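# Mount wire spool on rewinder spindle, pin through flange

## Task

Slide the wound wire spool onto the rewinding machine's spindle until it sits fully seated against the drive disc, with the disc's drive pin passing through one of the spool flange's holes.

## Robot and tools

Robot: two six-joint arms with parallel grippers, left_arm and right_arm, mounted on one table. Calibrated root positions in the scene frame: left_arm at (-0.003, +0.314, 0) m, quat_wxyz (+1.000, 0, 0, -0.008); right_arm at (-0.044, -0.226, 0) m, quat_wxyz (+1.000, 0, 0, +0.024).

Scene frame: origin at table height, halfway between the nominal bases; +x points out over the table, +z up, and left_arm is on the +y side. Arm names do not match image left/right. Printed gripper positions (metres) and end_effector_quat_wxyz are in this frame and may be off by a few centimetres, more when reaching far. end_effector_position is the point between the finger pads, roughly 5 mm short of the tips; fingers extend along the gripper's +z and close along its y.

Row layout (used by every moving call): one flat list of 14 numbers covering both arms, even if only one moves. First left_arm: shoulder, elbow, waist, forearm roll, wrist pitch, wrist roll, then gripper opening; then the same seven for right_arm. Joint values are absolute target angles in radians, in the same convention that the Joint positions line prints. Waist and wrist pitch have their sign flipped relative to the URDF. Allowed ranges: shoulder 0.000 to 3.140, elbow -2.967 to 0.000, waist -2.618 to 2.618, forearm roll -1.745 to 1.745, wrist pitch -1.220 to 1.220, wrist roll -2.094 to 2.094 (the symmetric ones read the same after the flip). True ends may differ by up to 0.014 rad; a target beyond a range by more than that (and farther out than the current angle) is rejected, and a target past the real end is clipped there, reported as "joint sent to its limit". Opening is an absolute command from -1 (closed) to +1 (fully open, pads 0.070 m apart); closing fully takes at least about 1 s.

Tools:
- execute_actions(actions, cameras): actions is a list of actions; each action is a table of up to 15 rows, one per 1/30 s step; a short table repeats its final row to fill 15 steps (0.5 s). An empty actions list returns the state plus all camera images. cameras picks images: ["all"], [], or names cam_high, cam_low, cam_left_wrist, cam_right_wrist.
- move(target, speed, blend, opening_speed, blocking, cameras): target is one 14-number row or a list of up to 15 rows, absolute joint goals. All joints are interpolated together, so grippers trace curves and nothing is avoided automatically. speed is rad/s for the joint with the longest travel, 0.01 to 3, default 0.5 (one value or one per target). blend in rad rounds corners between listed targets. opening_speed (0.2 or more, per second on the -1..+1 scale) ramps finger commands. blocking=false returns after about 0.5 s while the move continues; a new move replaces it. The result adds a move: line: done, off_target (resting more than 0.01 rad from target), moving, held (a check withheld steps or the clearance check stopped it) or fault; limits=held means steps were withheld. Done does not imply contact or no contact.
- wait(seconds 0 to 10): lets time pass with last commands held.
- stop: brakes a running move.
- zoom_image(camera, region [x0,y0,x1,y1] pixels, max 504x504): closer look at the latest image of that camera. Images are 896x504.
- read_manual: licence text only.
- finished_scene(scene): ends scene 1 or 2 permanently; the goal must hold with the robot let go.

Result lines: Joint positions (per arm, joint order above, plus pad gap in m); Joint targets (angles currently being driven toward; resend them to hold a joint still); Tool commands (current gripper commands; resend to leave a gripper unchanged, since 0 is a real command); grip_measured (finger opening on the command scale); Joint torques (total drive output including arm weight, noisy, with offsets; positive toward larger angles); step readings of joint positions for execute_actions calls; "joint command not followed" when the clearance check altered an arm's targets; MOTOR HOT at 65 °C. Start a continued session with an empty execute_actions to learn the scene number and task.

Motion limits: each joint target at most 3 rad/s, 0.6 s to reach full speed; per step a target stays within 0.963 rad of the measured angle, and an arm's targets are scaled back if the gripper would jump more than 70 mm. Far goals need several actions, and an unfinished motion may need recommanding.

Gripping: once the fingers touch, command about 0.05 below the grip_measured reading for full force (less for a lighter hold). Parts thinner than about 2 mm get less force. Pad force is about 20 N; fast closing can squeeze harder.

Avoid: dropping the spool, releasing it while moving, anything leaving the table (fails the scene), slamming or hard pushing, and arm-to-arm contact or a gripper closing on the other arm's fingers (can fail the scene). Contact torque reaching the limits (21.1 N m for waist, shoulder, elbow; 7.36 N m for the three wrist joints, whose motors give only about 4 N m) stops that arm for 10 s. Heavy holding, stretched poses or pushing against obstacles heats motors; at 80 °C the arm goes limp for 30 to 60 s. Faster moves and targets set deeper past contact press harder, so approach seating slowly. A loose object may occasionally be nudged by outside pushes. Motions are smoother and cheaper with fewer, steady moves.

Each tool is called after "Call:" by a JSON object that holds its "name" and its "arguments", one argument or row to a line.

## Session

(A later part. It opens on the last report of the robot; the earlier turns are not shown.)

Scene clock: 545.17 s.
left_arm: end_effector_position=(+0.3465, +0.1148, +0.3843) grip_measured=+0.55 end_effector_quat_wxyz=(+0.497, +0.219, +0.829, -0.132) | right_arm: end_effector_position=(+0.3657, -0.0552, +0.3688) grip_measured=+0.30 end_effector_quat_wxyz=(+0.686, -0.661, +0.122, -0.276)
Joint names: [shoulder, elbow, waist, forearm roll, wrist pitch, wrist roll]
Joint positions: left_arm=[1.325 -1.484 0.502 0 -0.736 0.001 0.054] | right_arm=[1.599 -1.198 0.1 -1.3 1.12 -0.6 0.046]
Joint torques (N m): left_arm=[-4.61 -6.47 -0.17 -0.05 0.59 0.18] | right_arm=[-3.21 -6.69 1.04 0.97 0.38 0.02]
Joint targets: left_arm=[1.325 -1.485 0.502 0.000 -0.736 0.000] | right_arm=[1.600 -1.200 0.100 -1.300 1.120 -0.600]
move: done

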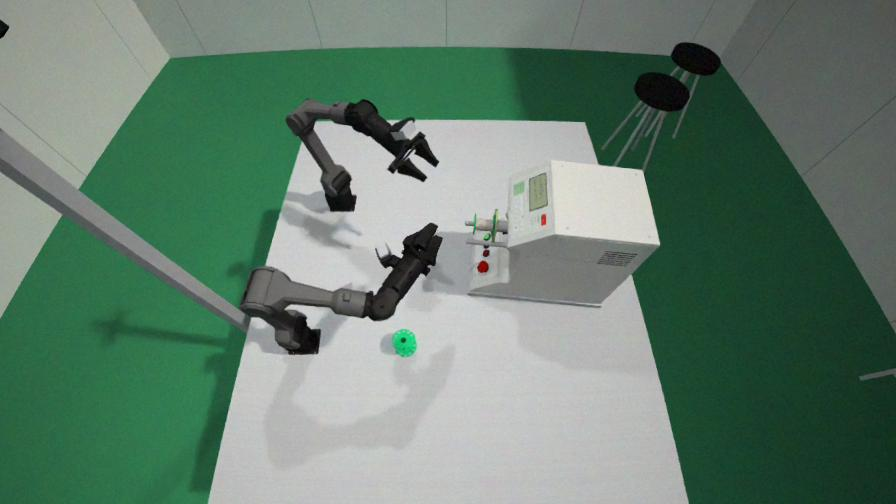

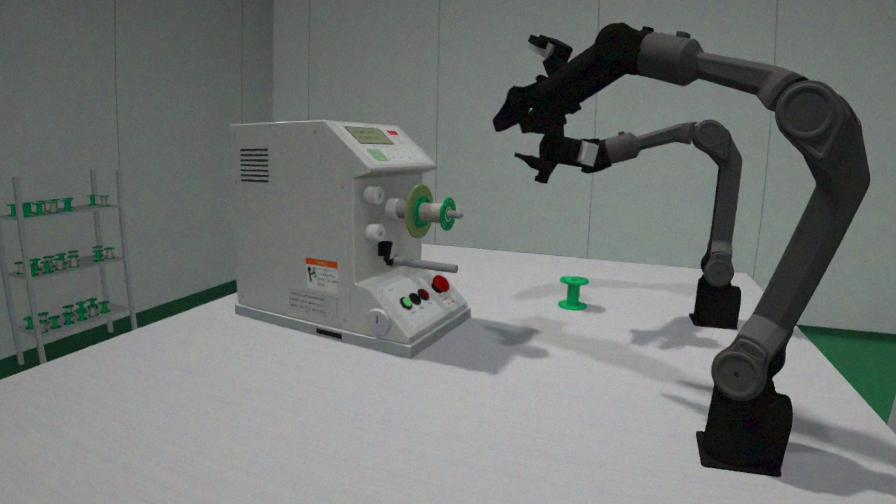

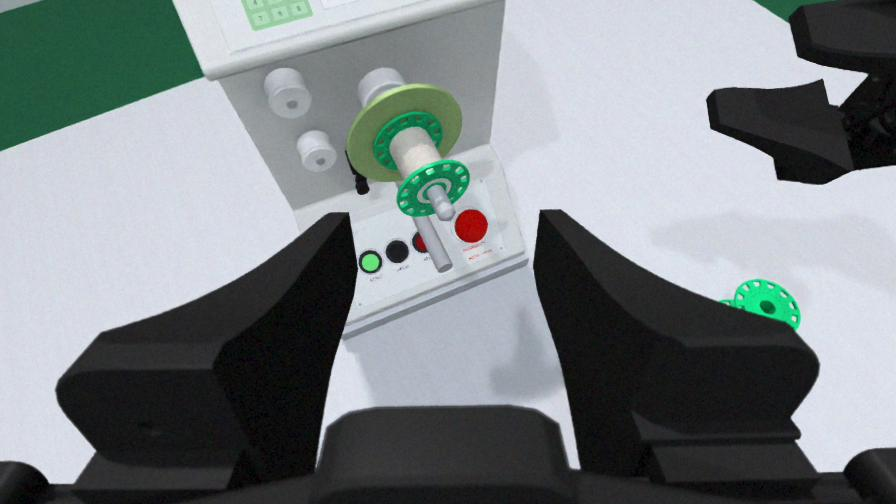

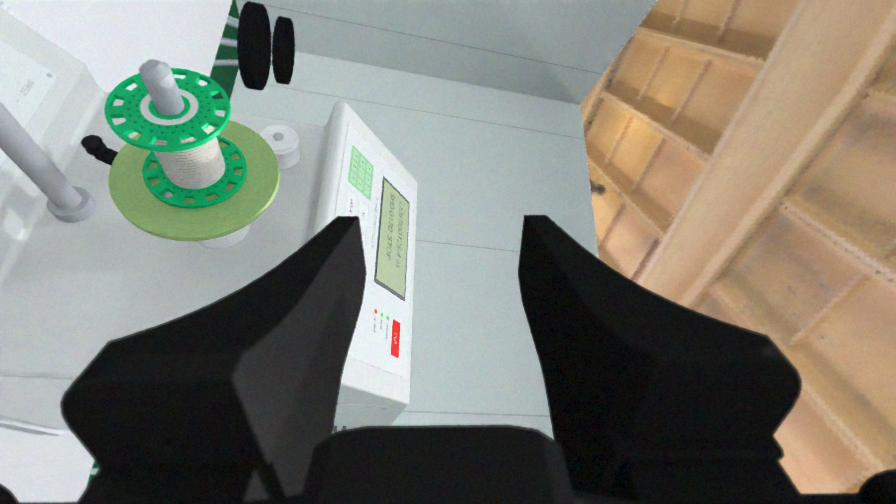

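Call:
{"name": "zoom_image", "arguments": {
  "camera": "cam_left_wrist",
  "region": [340, 76, 404, 140]
}}

Call:
{"name": "zoom_image", "arguments": {
  "camera": "cam_left_wrist",
  "region": [404, 76, 468, 140]
}}

Call:
{"name": "zoom_image", "arguments": {
  "camera": "cam_left_wrist",
  "region": [340, 130, 404, 194]
}}

Call:
{"name": "zoom_image", "arguments": {
  "camera": "cam_left_wrist",
  "region": [404, 120, 468, 184]
}}

Scaled by 7.875 from the camera's 896x504 image, which has a finer 1280x720 frame.

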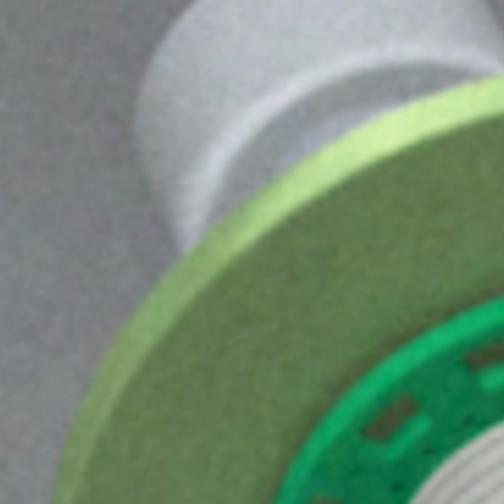

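Scaled by 7.875 from the camera's 896x504 image, which has a finer 1280x720 frame.

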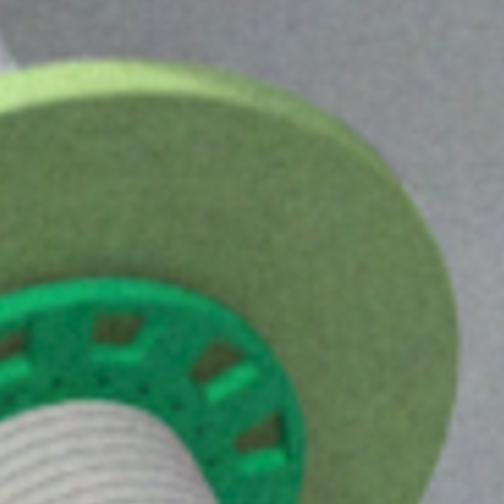

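Scaled by 7.875 from the camera's 896x504 image, which has a finer 1280x720 frame.

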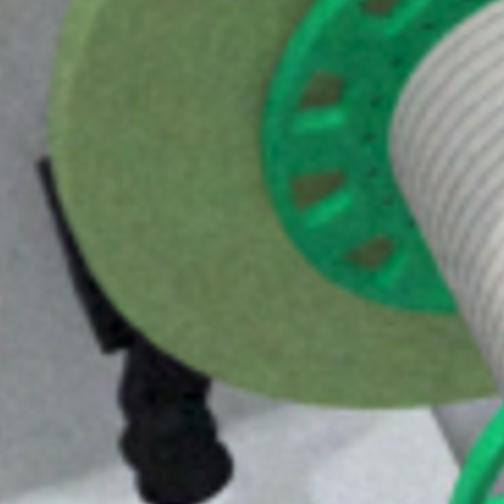

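Scaled by 7.875 from the camera's 896x504 image, which has a finer 1280x720 frame.

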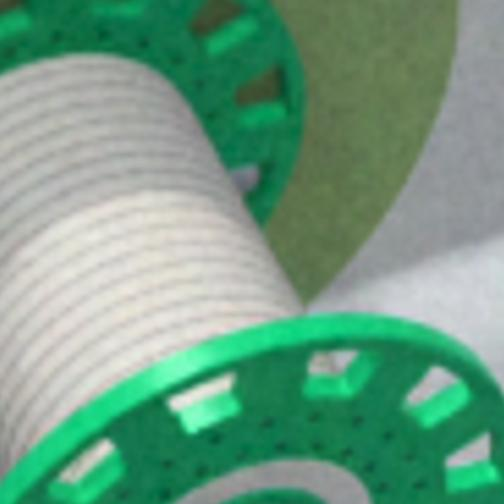

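Call:
{"name": "zoom_image", "arguments": {
  "camera": "cam_right_wrist",
  "region": [100, 120, 200, 245]
}}

Call:
{"name": "zoom_image", "arguments": {
  "camera": "cam_right_wrist",
  "region": [190, 115, 290, 240]
}}

Scaled by 4.032 from the camera's 896x504 image, which has a finer 1280x720 frame.

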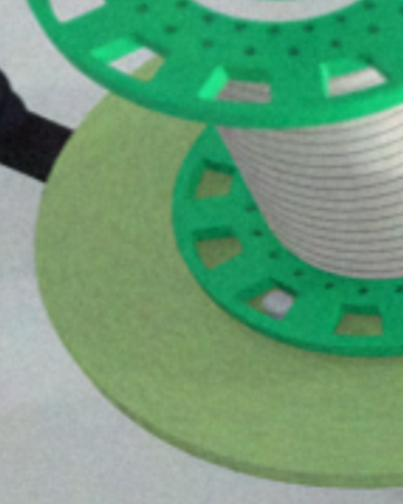

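Scaled by 4.032 from the camera's 896x504 image, which has a finer 1280x720 frame.

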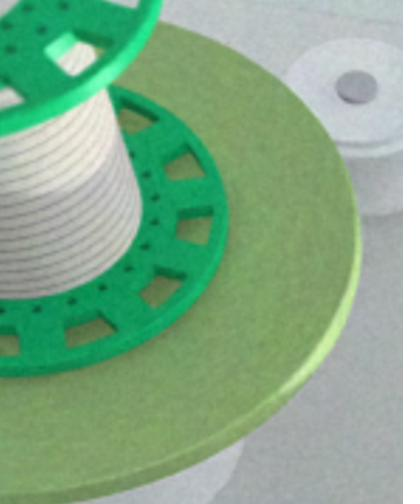

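Call:
{"name": "move", "arguments": {
  "target": [
    [1.5550,-1.2200,0.6800,-0.4800,0.1400,0.3200,-0.10, 1.6,-1.2,0.5,-1.3,1.12,-0.6,0.30],
    [1.7509,-0.9183,0.8773,-0.9793,1.0274,0.6561,-0.10, 1.6,-1.2,0.5,-1.3,1.12,-0.6,0.30]
  ],
  "speed": [0.8,0.6],
  "blend": [0.1,0],
  "opening_speed": 0.6,
  "cameras": ["cam_left_wrist","cam_low"]
}}

Scene clock: 649.77 s.
left_arm: end_effector_position=(+0.3980, +0.0671, +0.2395) grip_measured=-0.10 end_effector_quat_wxyz=(+0.706, +0.037, +0.706, -0.036) | right_arm: end_effector_position=(+0.4002, -0.2288, +0.3688) grip_measured=+0.30 end_effector_quat_wxyz=(+0.618, -0.624, +0.252, -0.407)
Joint names: [shoulder, elbow, waist, forearm roll, wrist pitch, wrist roll]
Joint positions: left_arm=[1.751 -0.917 0.877 -0.979 1.028 0.657 0.032] | right_arm=[1.6 -1.199 0.501 -1.3 1.12 -0.6 0.046]
Joint torques (N m): left_arm=[-6.81 -6.43 0.66 0.55 0.48 -0.11] | right_arm=[-3.36 -5.69 -0.04 0.98 0.64 0]
Motor temperatures (°C): left_arm=[32 32 33 34 33 29] | right_arm=[40 33 29 37 37 28]
Joint targets: left_arm=[1.751 -0.918 0.877 -0.979 1.027 0.656] | right_arm=[1.600 -1.200 0.500 -1.300 1.120 -0.600]
move: done
Images, in order (width x height): cam_low 896x504, cam_left_wrist 896x504.

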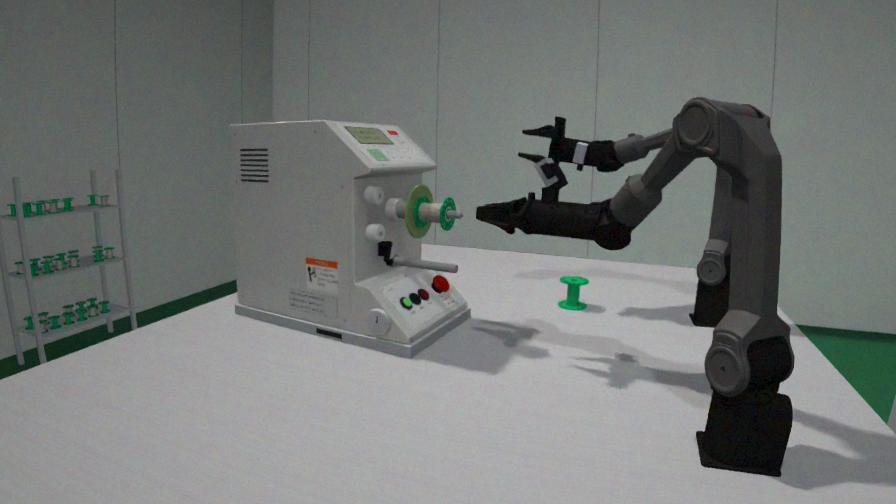

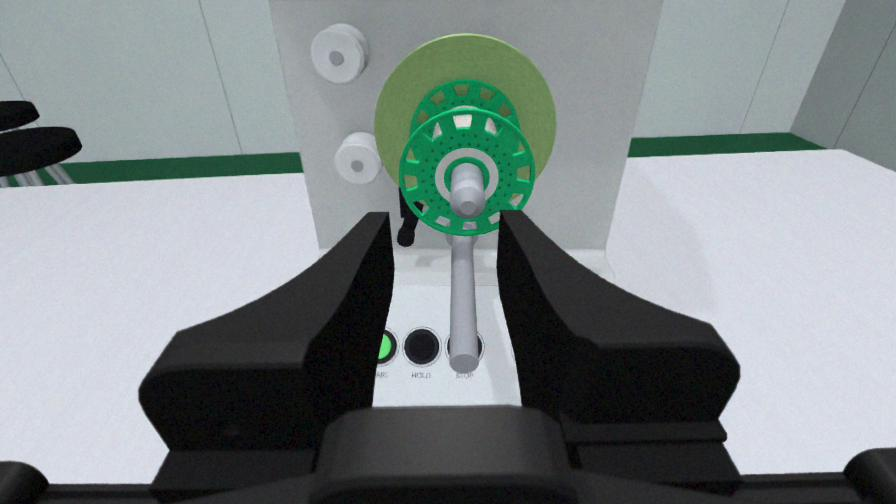

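Call:
{"name": "move", "arguments": {
  "target": [
    [1.8225,-1.0248,0.8413,-0.9640,0.9856,0.6722,-0.10, 1.6,-1.2,0.5,-1.3,1.12,-0.6,0.30],
    [1.8680,-1.0953,0.8007,-0.9398,0.9451,0.6755,-0.10, 1.6,-1.2,0.5,-1.3,1.12,-0.6,0.30]
  ],
  "speed": [0.3,0.25],
  "blend": [0.02,0],
  "cameras": ["cam_left_wrist","cam_low"]
}}

Scene clock: 660.47 s.
left_arm: end_effector_position=(+0.4425, +0.0524, +0.2399) grip_measured=-0.10 end_effector_quat_wxyz=(+0.706, +0.036, +0.706, -0.036) | right_arm: end_effector_position=(+0.4002, -0.2288, +0.3688) grip_measured=+0.30 end_effector_quat_wxyz=(+0.618, -0.624, +0.252, -0.407)
Joint names: [shoulder, elbow, waist, forearm roll, wrist pitch, wrist roll]
Joint positions: left_arm=[1.869 -1.097 0.8 -0.939 0.944 0.675 0.032] | right_arm=[1.6 -1.199 0.501 -1.3 1.12 -0.6 0.046]
Joint torques (N m): left_arm=[-8.12 -5.02 1 0.4 0.61 0.22] | right_arm=[-3.88 -4.52 0.08 1.04 0.55 -0.03]
Joint targets: left_arm=[1.868 -1.095 0.801 -0.940 0.945 0.675] | right_arm=[1.600 -1.200 0.500 -1.300 1.120 -0.600]
move: done
Images, in order (width x height): cam_low 896x504, cam_left_wrist 896x504.

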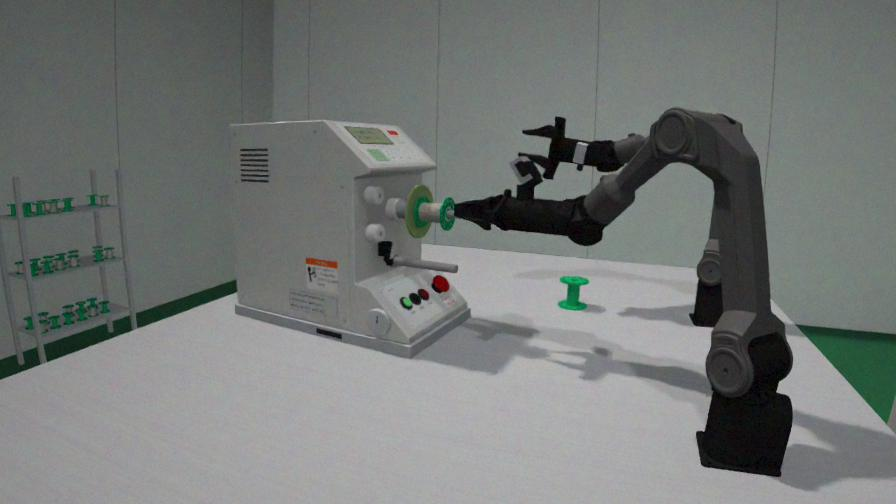

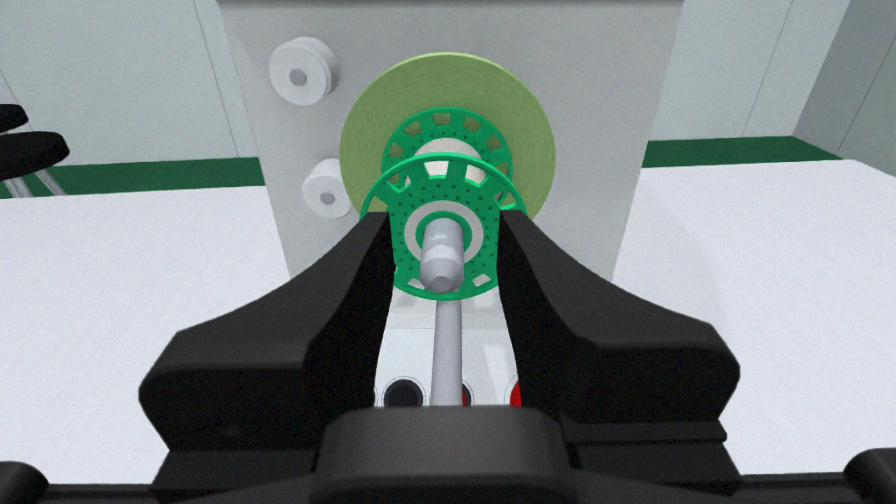

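Call:
{"name": "zoom_image", "arguments": {
  "camera": "cam_low",
  "region": [400, 170, 520, 250]
}}

Scaled by 4.200 from the camera's 896x504 image, which has a finer 1280x720 frame.

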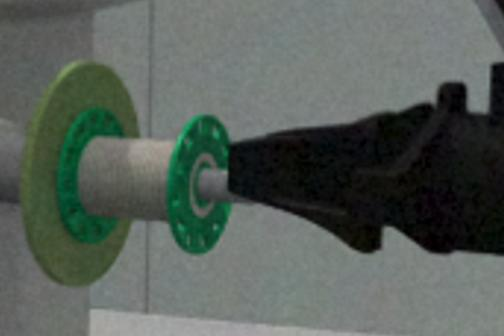

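Call:
{"name": "move", "arguments": {
  "target": [
    [1.8856,-1.0772,0.7995,-0.9179,0.9663,0.6392,-0.10, 1.6,-1.2,0.5,-1.3,1.12,-0.6,0.30],
    [1.9079,-1.1131,0.7802,-0.9070,0.9462,0.6420,-0.10, 1.6,-1.2,0.5,-1.3,1.12,-0.6,0.30]
  ],
  "speed": [0.1,0.08],
  "blend": [0.005,0],
  "cameras": ["cam_left_wrist","cam_low"]
}}

Scene clock: 669.83 s.
left_arm: end_effector_position=(+0.4518, +0.0518, +0.2304) grip_measured=-0.10 end_effector_quat_wxyz=(+0.706, +0.036, +0.706, -0.037) | right_arm: end_effector_position=(+0.4002, -0.2288, +0.3688) grip_measured=+0.30 end_effector_quat_wxyz=(+0.618, -0.624, +0.252, -0.407)
Joint names: [shoulder, elbow, waist, forearm roll, wrist pitch, wrist roll]
Joint positions: left_arm=[1.908 -1.113 0.78 -0.907 0.946 0.641 0.032] | right_arm=[1.6 -1.199 0.501 -1.3 1.12 -0.6 0.046]
Joint torques (N m): left_arm=[-7.67 -6.56 0.14 0.45 0.56 0.25] | right_arm=[-4.26 -4.51 0.13 1.08 0.48 -0.06]
Joint targets: left_arm=[1.908 -1.113 0.780 -0.907 0.946 0.642] | right_arm=[1.600 -1.200 0.500 -1.300 1.120 -0.600]
move: done
Images, in order (width x height): cam_low 896x504, cam_left_wrist 896x504.

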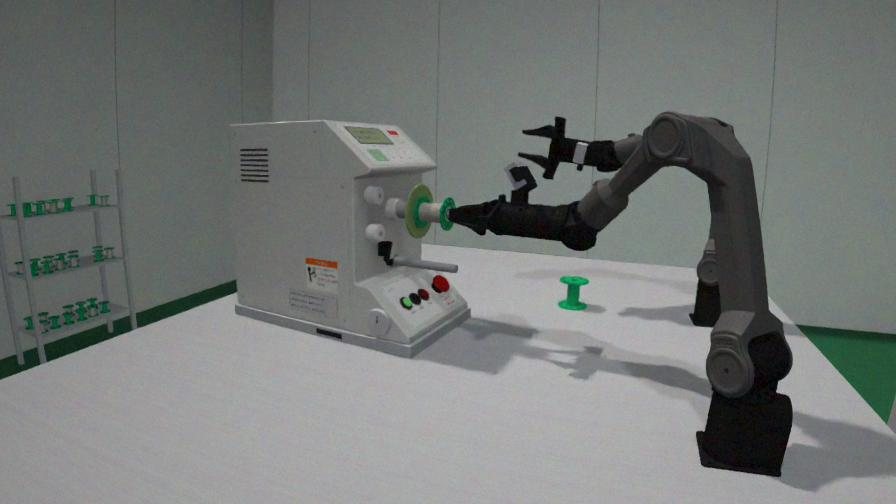

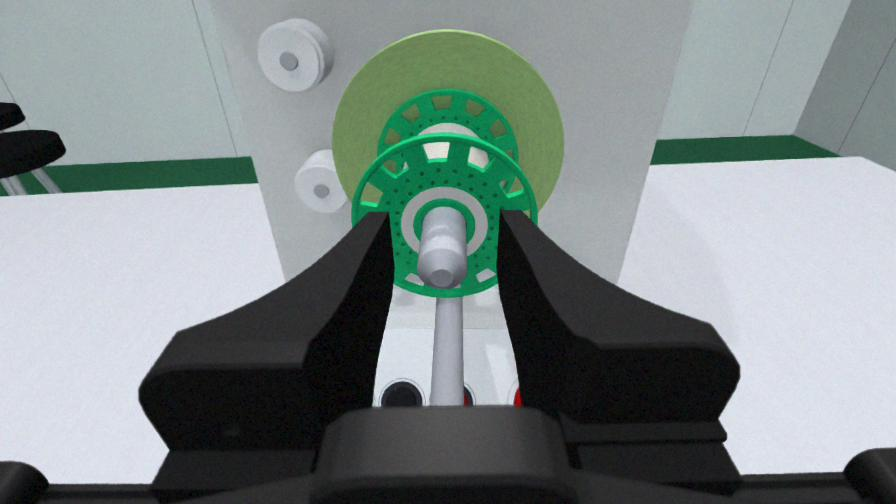

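Call:
{"name": "move", "arguments": {
  "target": [
    [1.9301,-1.1498,0.7613,-0.8964,0.9261,0.6446,-0.10, 1.6,-1.2,0.5,-1.3,1.12,-0.6,0.30],
    [1.9416,-1.1692,0.7526,-0.8924,0.9159,0.6468,-0.10, 1.6,-1.2,0.5,-1.3,1.12,-0.6,0.30]
  ],
  "speed": [0.08,0.03],
  "cameras": ["cam_left_wrist"]
}}

Scene clock: 673.73 s.
left_arm: end_effector_position=(+0.4645, +0.0504, +0.2306) grip_measured=-0.11 end_effector_quat_wxyz=(+0.706, +0.036, +0.706, -0.037) | right_arm: end_effector_position=(+0.4002, -0.2288, +0.3688) grip_measured=+0.30 end_effector_quat_wxyz=(+0.618, -0.624, +0.252, -0.407)
Joint names: [shoulder, elbow, waist, forearm roll, wrist pitch, wrist roll]
Joint positions: left_arm=[1.936 -1.162 0.757 -0.895 0.919 0.647 0.031] | right_arm=[1.6 -1.199 0.501 -1.3 1.12 -0.6 0.046]
Joint torques (N m): left_arm=[-0.34 -20.82 -6.35 2.59 -0.63 0.05] | right_arm=[-4.31 -4.55 0.25 1.12 0.44 -0.08]
Joint targets: left_arm=[1.942 -1.169 0.753 -0.892 0.916 0.647] | right_arm=[1.600 -1.200 0.500 -1.300 1.120 -0.600]
move: done
Images, in order (width x height): cam_left_wrist 896x504.

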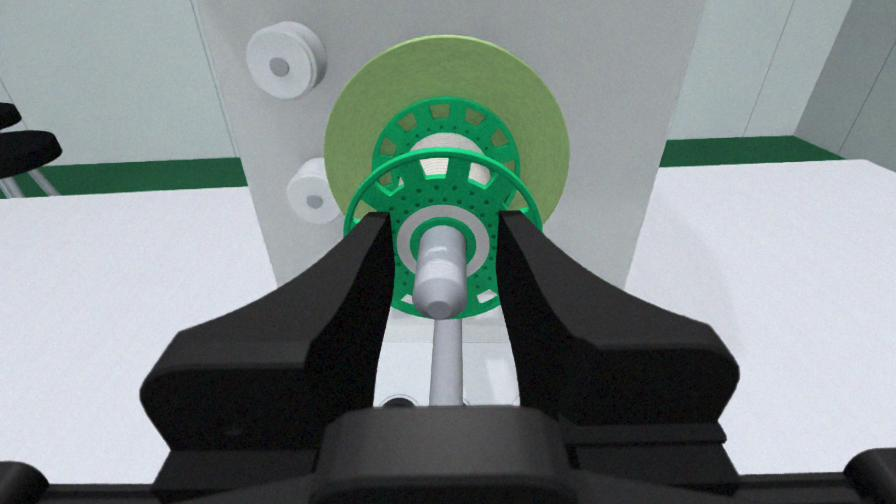

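Call:
{"name": "move", "arguments": {
  "target": [
    [1.9301,-1.1498,0.7613,-0.8964,0.9261,0.6446,-0.10, 1.6,-1.2,0.5,-1.3,1.12,-0.6,0.30],
    [1.9079,-1.1131,0.7802,-0.9070,0.9462,0.6420,-0.10, 1.6,-1.2,0.5,-1.3,1.12,-0.6,0.30]
  ],
  "speed": [0.05,0.1],
  "cameras": ["cam_left_wrist","cam_low","cam_high"]
}}

Call:
{"name": "zoom_image", "arguments": {
  "camera": "cam_high",
  "region": [455, 195, 525, 245]
}}

Call:
{"name": "zoom_image", "arguments": {
  "camera": "cam_low",
  "region": [395, 175, 475, 245]
}}

Scene clock: 677.43 s.
left_arm: end_effector_position=(+0.4523, +0.0523, +0.2300) grip_measured=-0.10 end_effector_quat_wxyz=(+0.706, +0.036, +0.706, -0.036) | right_arm: end_effector_position=(+0.4002, -0.2288, +0.3688) grip_measured=+0.30 end_effector_quat_wxyz=(+0.618, -0.624, +0.252, -0.407)
Joint names: [shoulder, elbow, waist, forearm roll, wrist pitch, wrist roll]
Joint positions: left_arm=[1.909 -1.114 0.779 -0.907 0.945 0.642 0.031] | right_arm=[1.6 -1.199 0.501 -1.3 1.12 -0.6 0.046]
Joint torques (N m): left_arm=[-9.13 -4.86 1.1 0.38 0.62 -0.12] | right_arm=[-4.31 -4.55 0.28 1.14 0.39 -0.09]
Joint targets: left_arm=[1.908 -1.113 0.780 -0.907 0.946 0.642] | right_arm=[1.600 -1.200 0.500 -1.300 1.120 -0.600]
move: done
Images, in order (width x height): cam_high 896x504, cam_low 896x504, cam_left_wrist 896x504.

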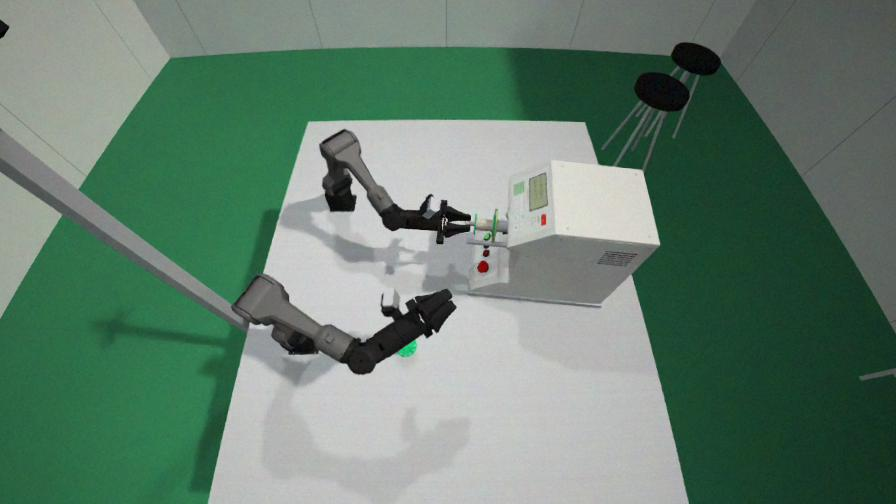

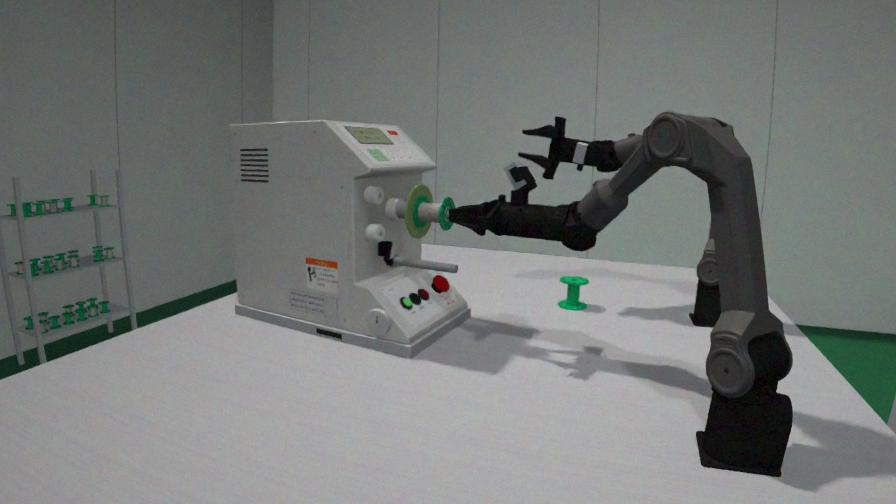

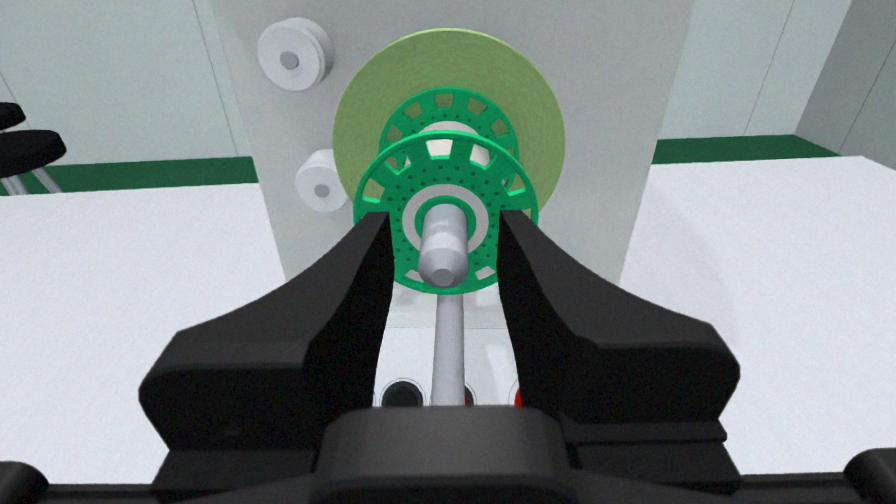

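Scaled by 7.200 from the camera's 896x504 image, which has a finer 1280x720 frame.

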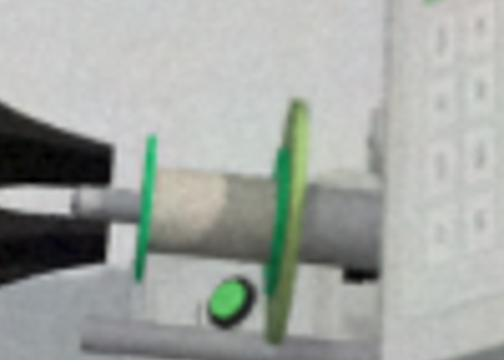

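Scaled by 6.300 from the camera's 896x504 image, which has a finer 1280x720 frame.

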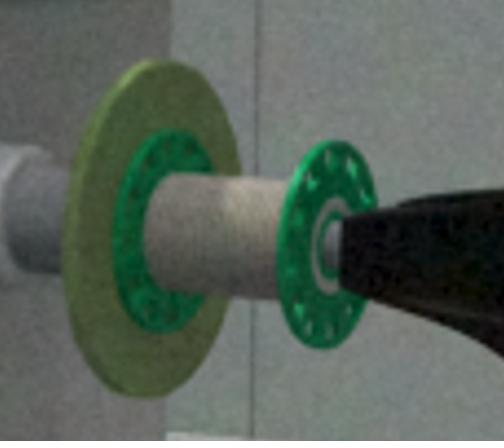

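Call:
{"name": "move", "arguments": {
  "target": [
    [1.8856,-1.0772,0.7995,-0.9179,0.9663,0.6392,-0.10, 1.6,-1.2,0.5,-1.3,1.12,-0.6,0.30],
    [1.7509,-0.9183,0.8773,-0.9793,1.0274,0.6561,-0.10, 1.6,-1.2,0.5,-1.3,1.12,-0.6,0.30],
    [1.5550,-1.2200,0.6800,-0.4800,0.1400,0.3200,-0.10, 1.6,-1.2,0.4,-1.3,1.12,-0.6,0.30],
    [1.3254,-1.4848,0.502,0,-0.736,0,-0.10, 1.6,-1.2,0.1,-1.3,1.12,-0.6,0.30]
  ],
  "speed": [0.2,0.4,0.9,0.8],
  "blend": [0.02,0.03,0.1,0],
  "cameras": ["all"]
}}

Call:
{"name": "zoom_image", "arguments": {
  "camera": "cam_left_wrist",
  "region": [330, 60, 490, 230]
}}

Call:
{"name": "zoom_image", "arguments": {
  "camera": "cam_right_wrist",
  "region": [90, 40, 300, 260]
}}

Call:
{"name": "zoom_image", "arguments": {
  "camera": "cam_high",
  "region": [486, 206, 502, 246]
}}

Call:
{"name": "zoom_image", "arguments": {
  "camera": "cam_right_wrist",
  "region": [135, 130, 255, 220]
}}

Scene clock: 683.63 s.
left_arm: end_effector_position=(+0.3464, +0.1149, +0.3852) grip_measured=-0.10 end_effector_quat_wxyz=(+0.498, +0.219, +0.828, -0.132) | right_arm: end_effector_position=(+0.3659, -0.0550, +0.3688) grip_measured=+0.30 end_effector_quat_wxyz=(+0.686, -0.661, +0.122, -0.276)
Joint names: [shoulder, elbow, waist, forearm roll, wrist pitch, wrist roll]
Joint positions: left_arm=[1.324 -1.486 0.502 0 -0.736 0 0.031] | right_arm=[1.6 -1.199 0.1 -1.3 1.12 -0.6 0.046]
Joint torques (N m): left_arm=[-3.1 -6.65 0.43 -0.1 0.7 0.16] | right_arm=[-4.31 -4.92 1.31 1.07 0.47 -0.08]
Joint targets: left_arm=[1.325 -1.485 0.502 0.000 -0.736 0.000] | right_arm=[1.600 -1.200 0.100 -1.300 1.120 -0.600]
move: done; blend cut to 0.018 rad at target 1

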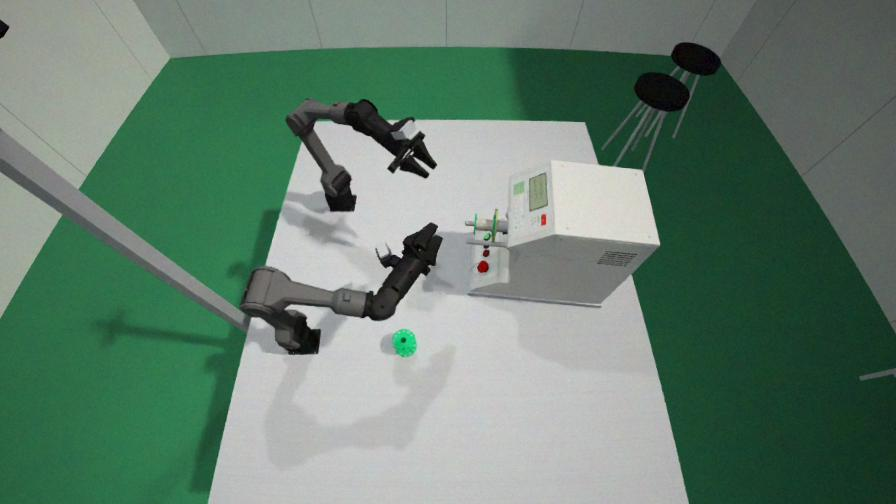

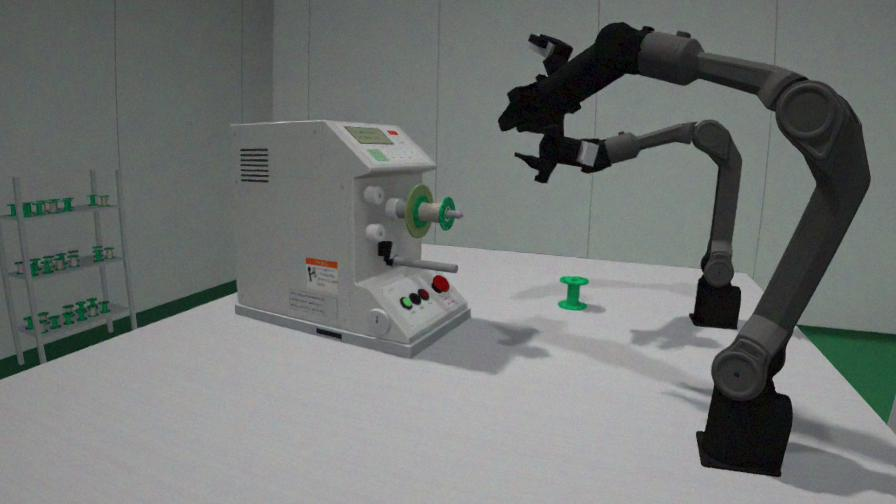

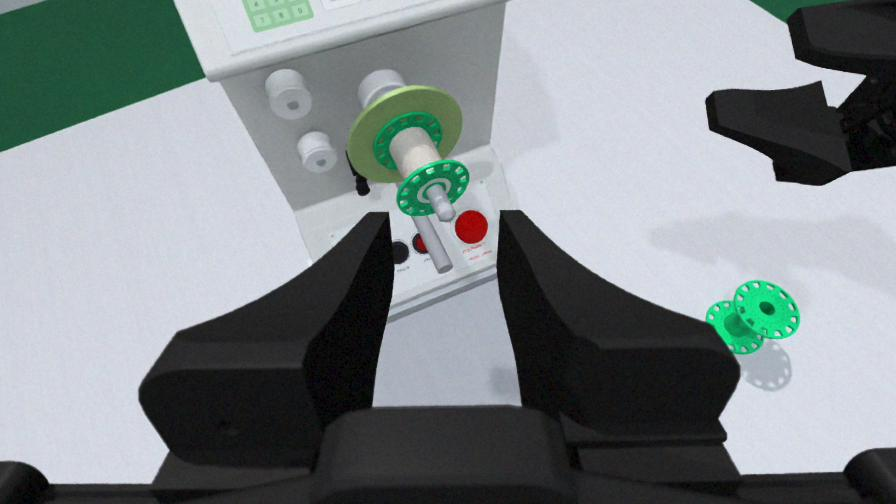

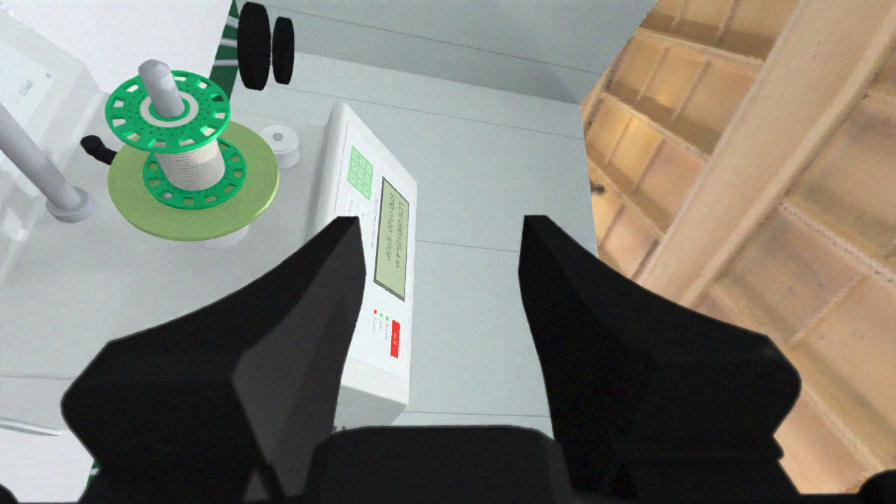

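Scaled by 2.965 from the camera's 896x504 image, which has a finer 1280x720 frame.

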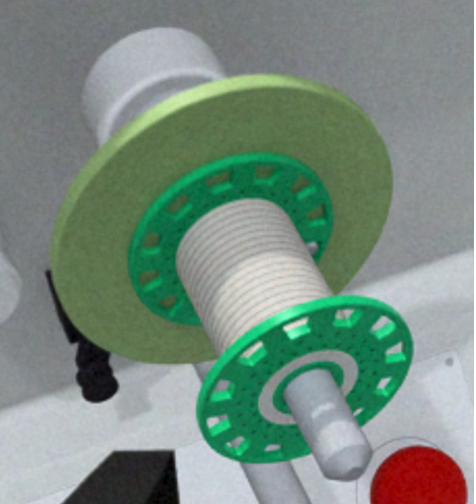

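Scaled by 2.291 from the camera's 896x504 image, which has a finer 1280x720 frame.

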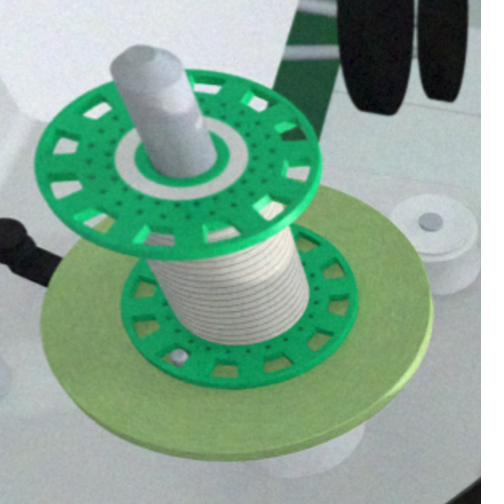

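Scaled by 12.600 from the camera's 896x504 image, which has a finer 1280x720 frame.

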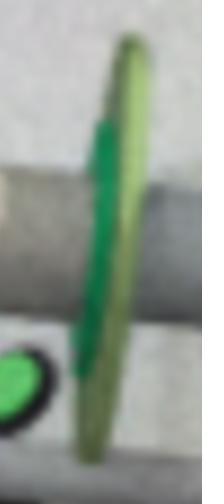

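Scaled by 4.200 from the camera's 896x504 image, which has a finer 1280x720 frame.

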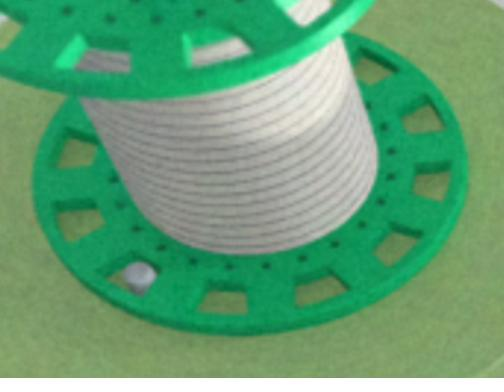

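Call:
{"name": "finished_scene", "arguments": {
  "scene": 1
}}

The scene is finished: the task was done.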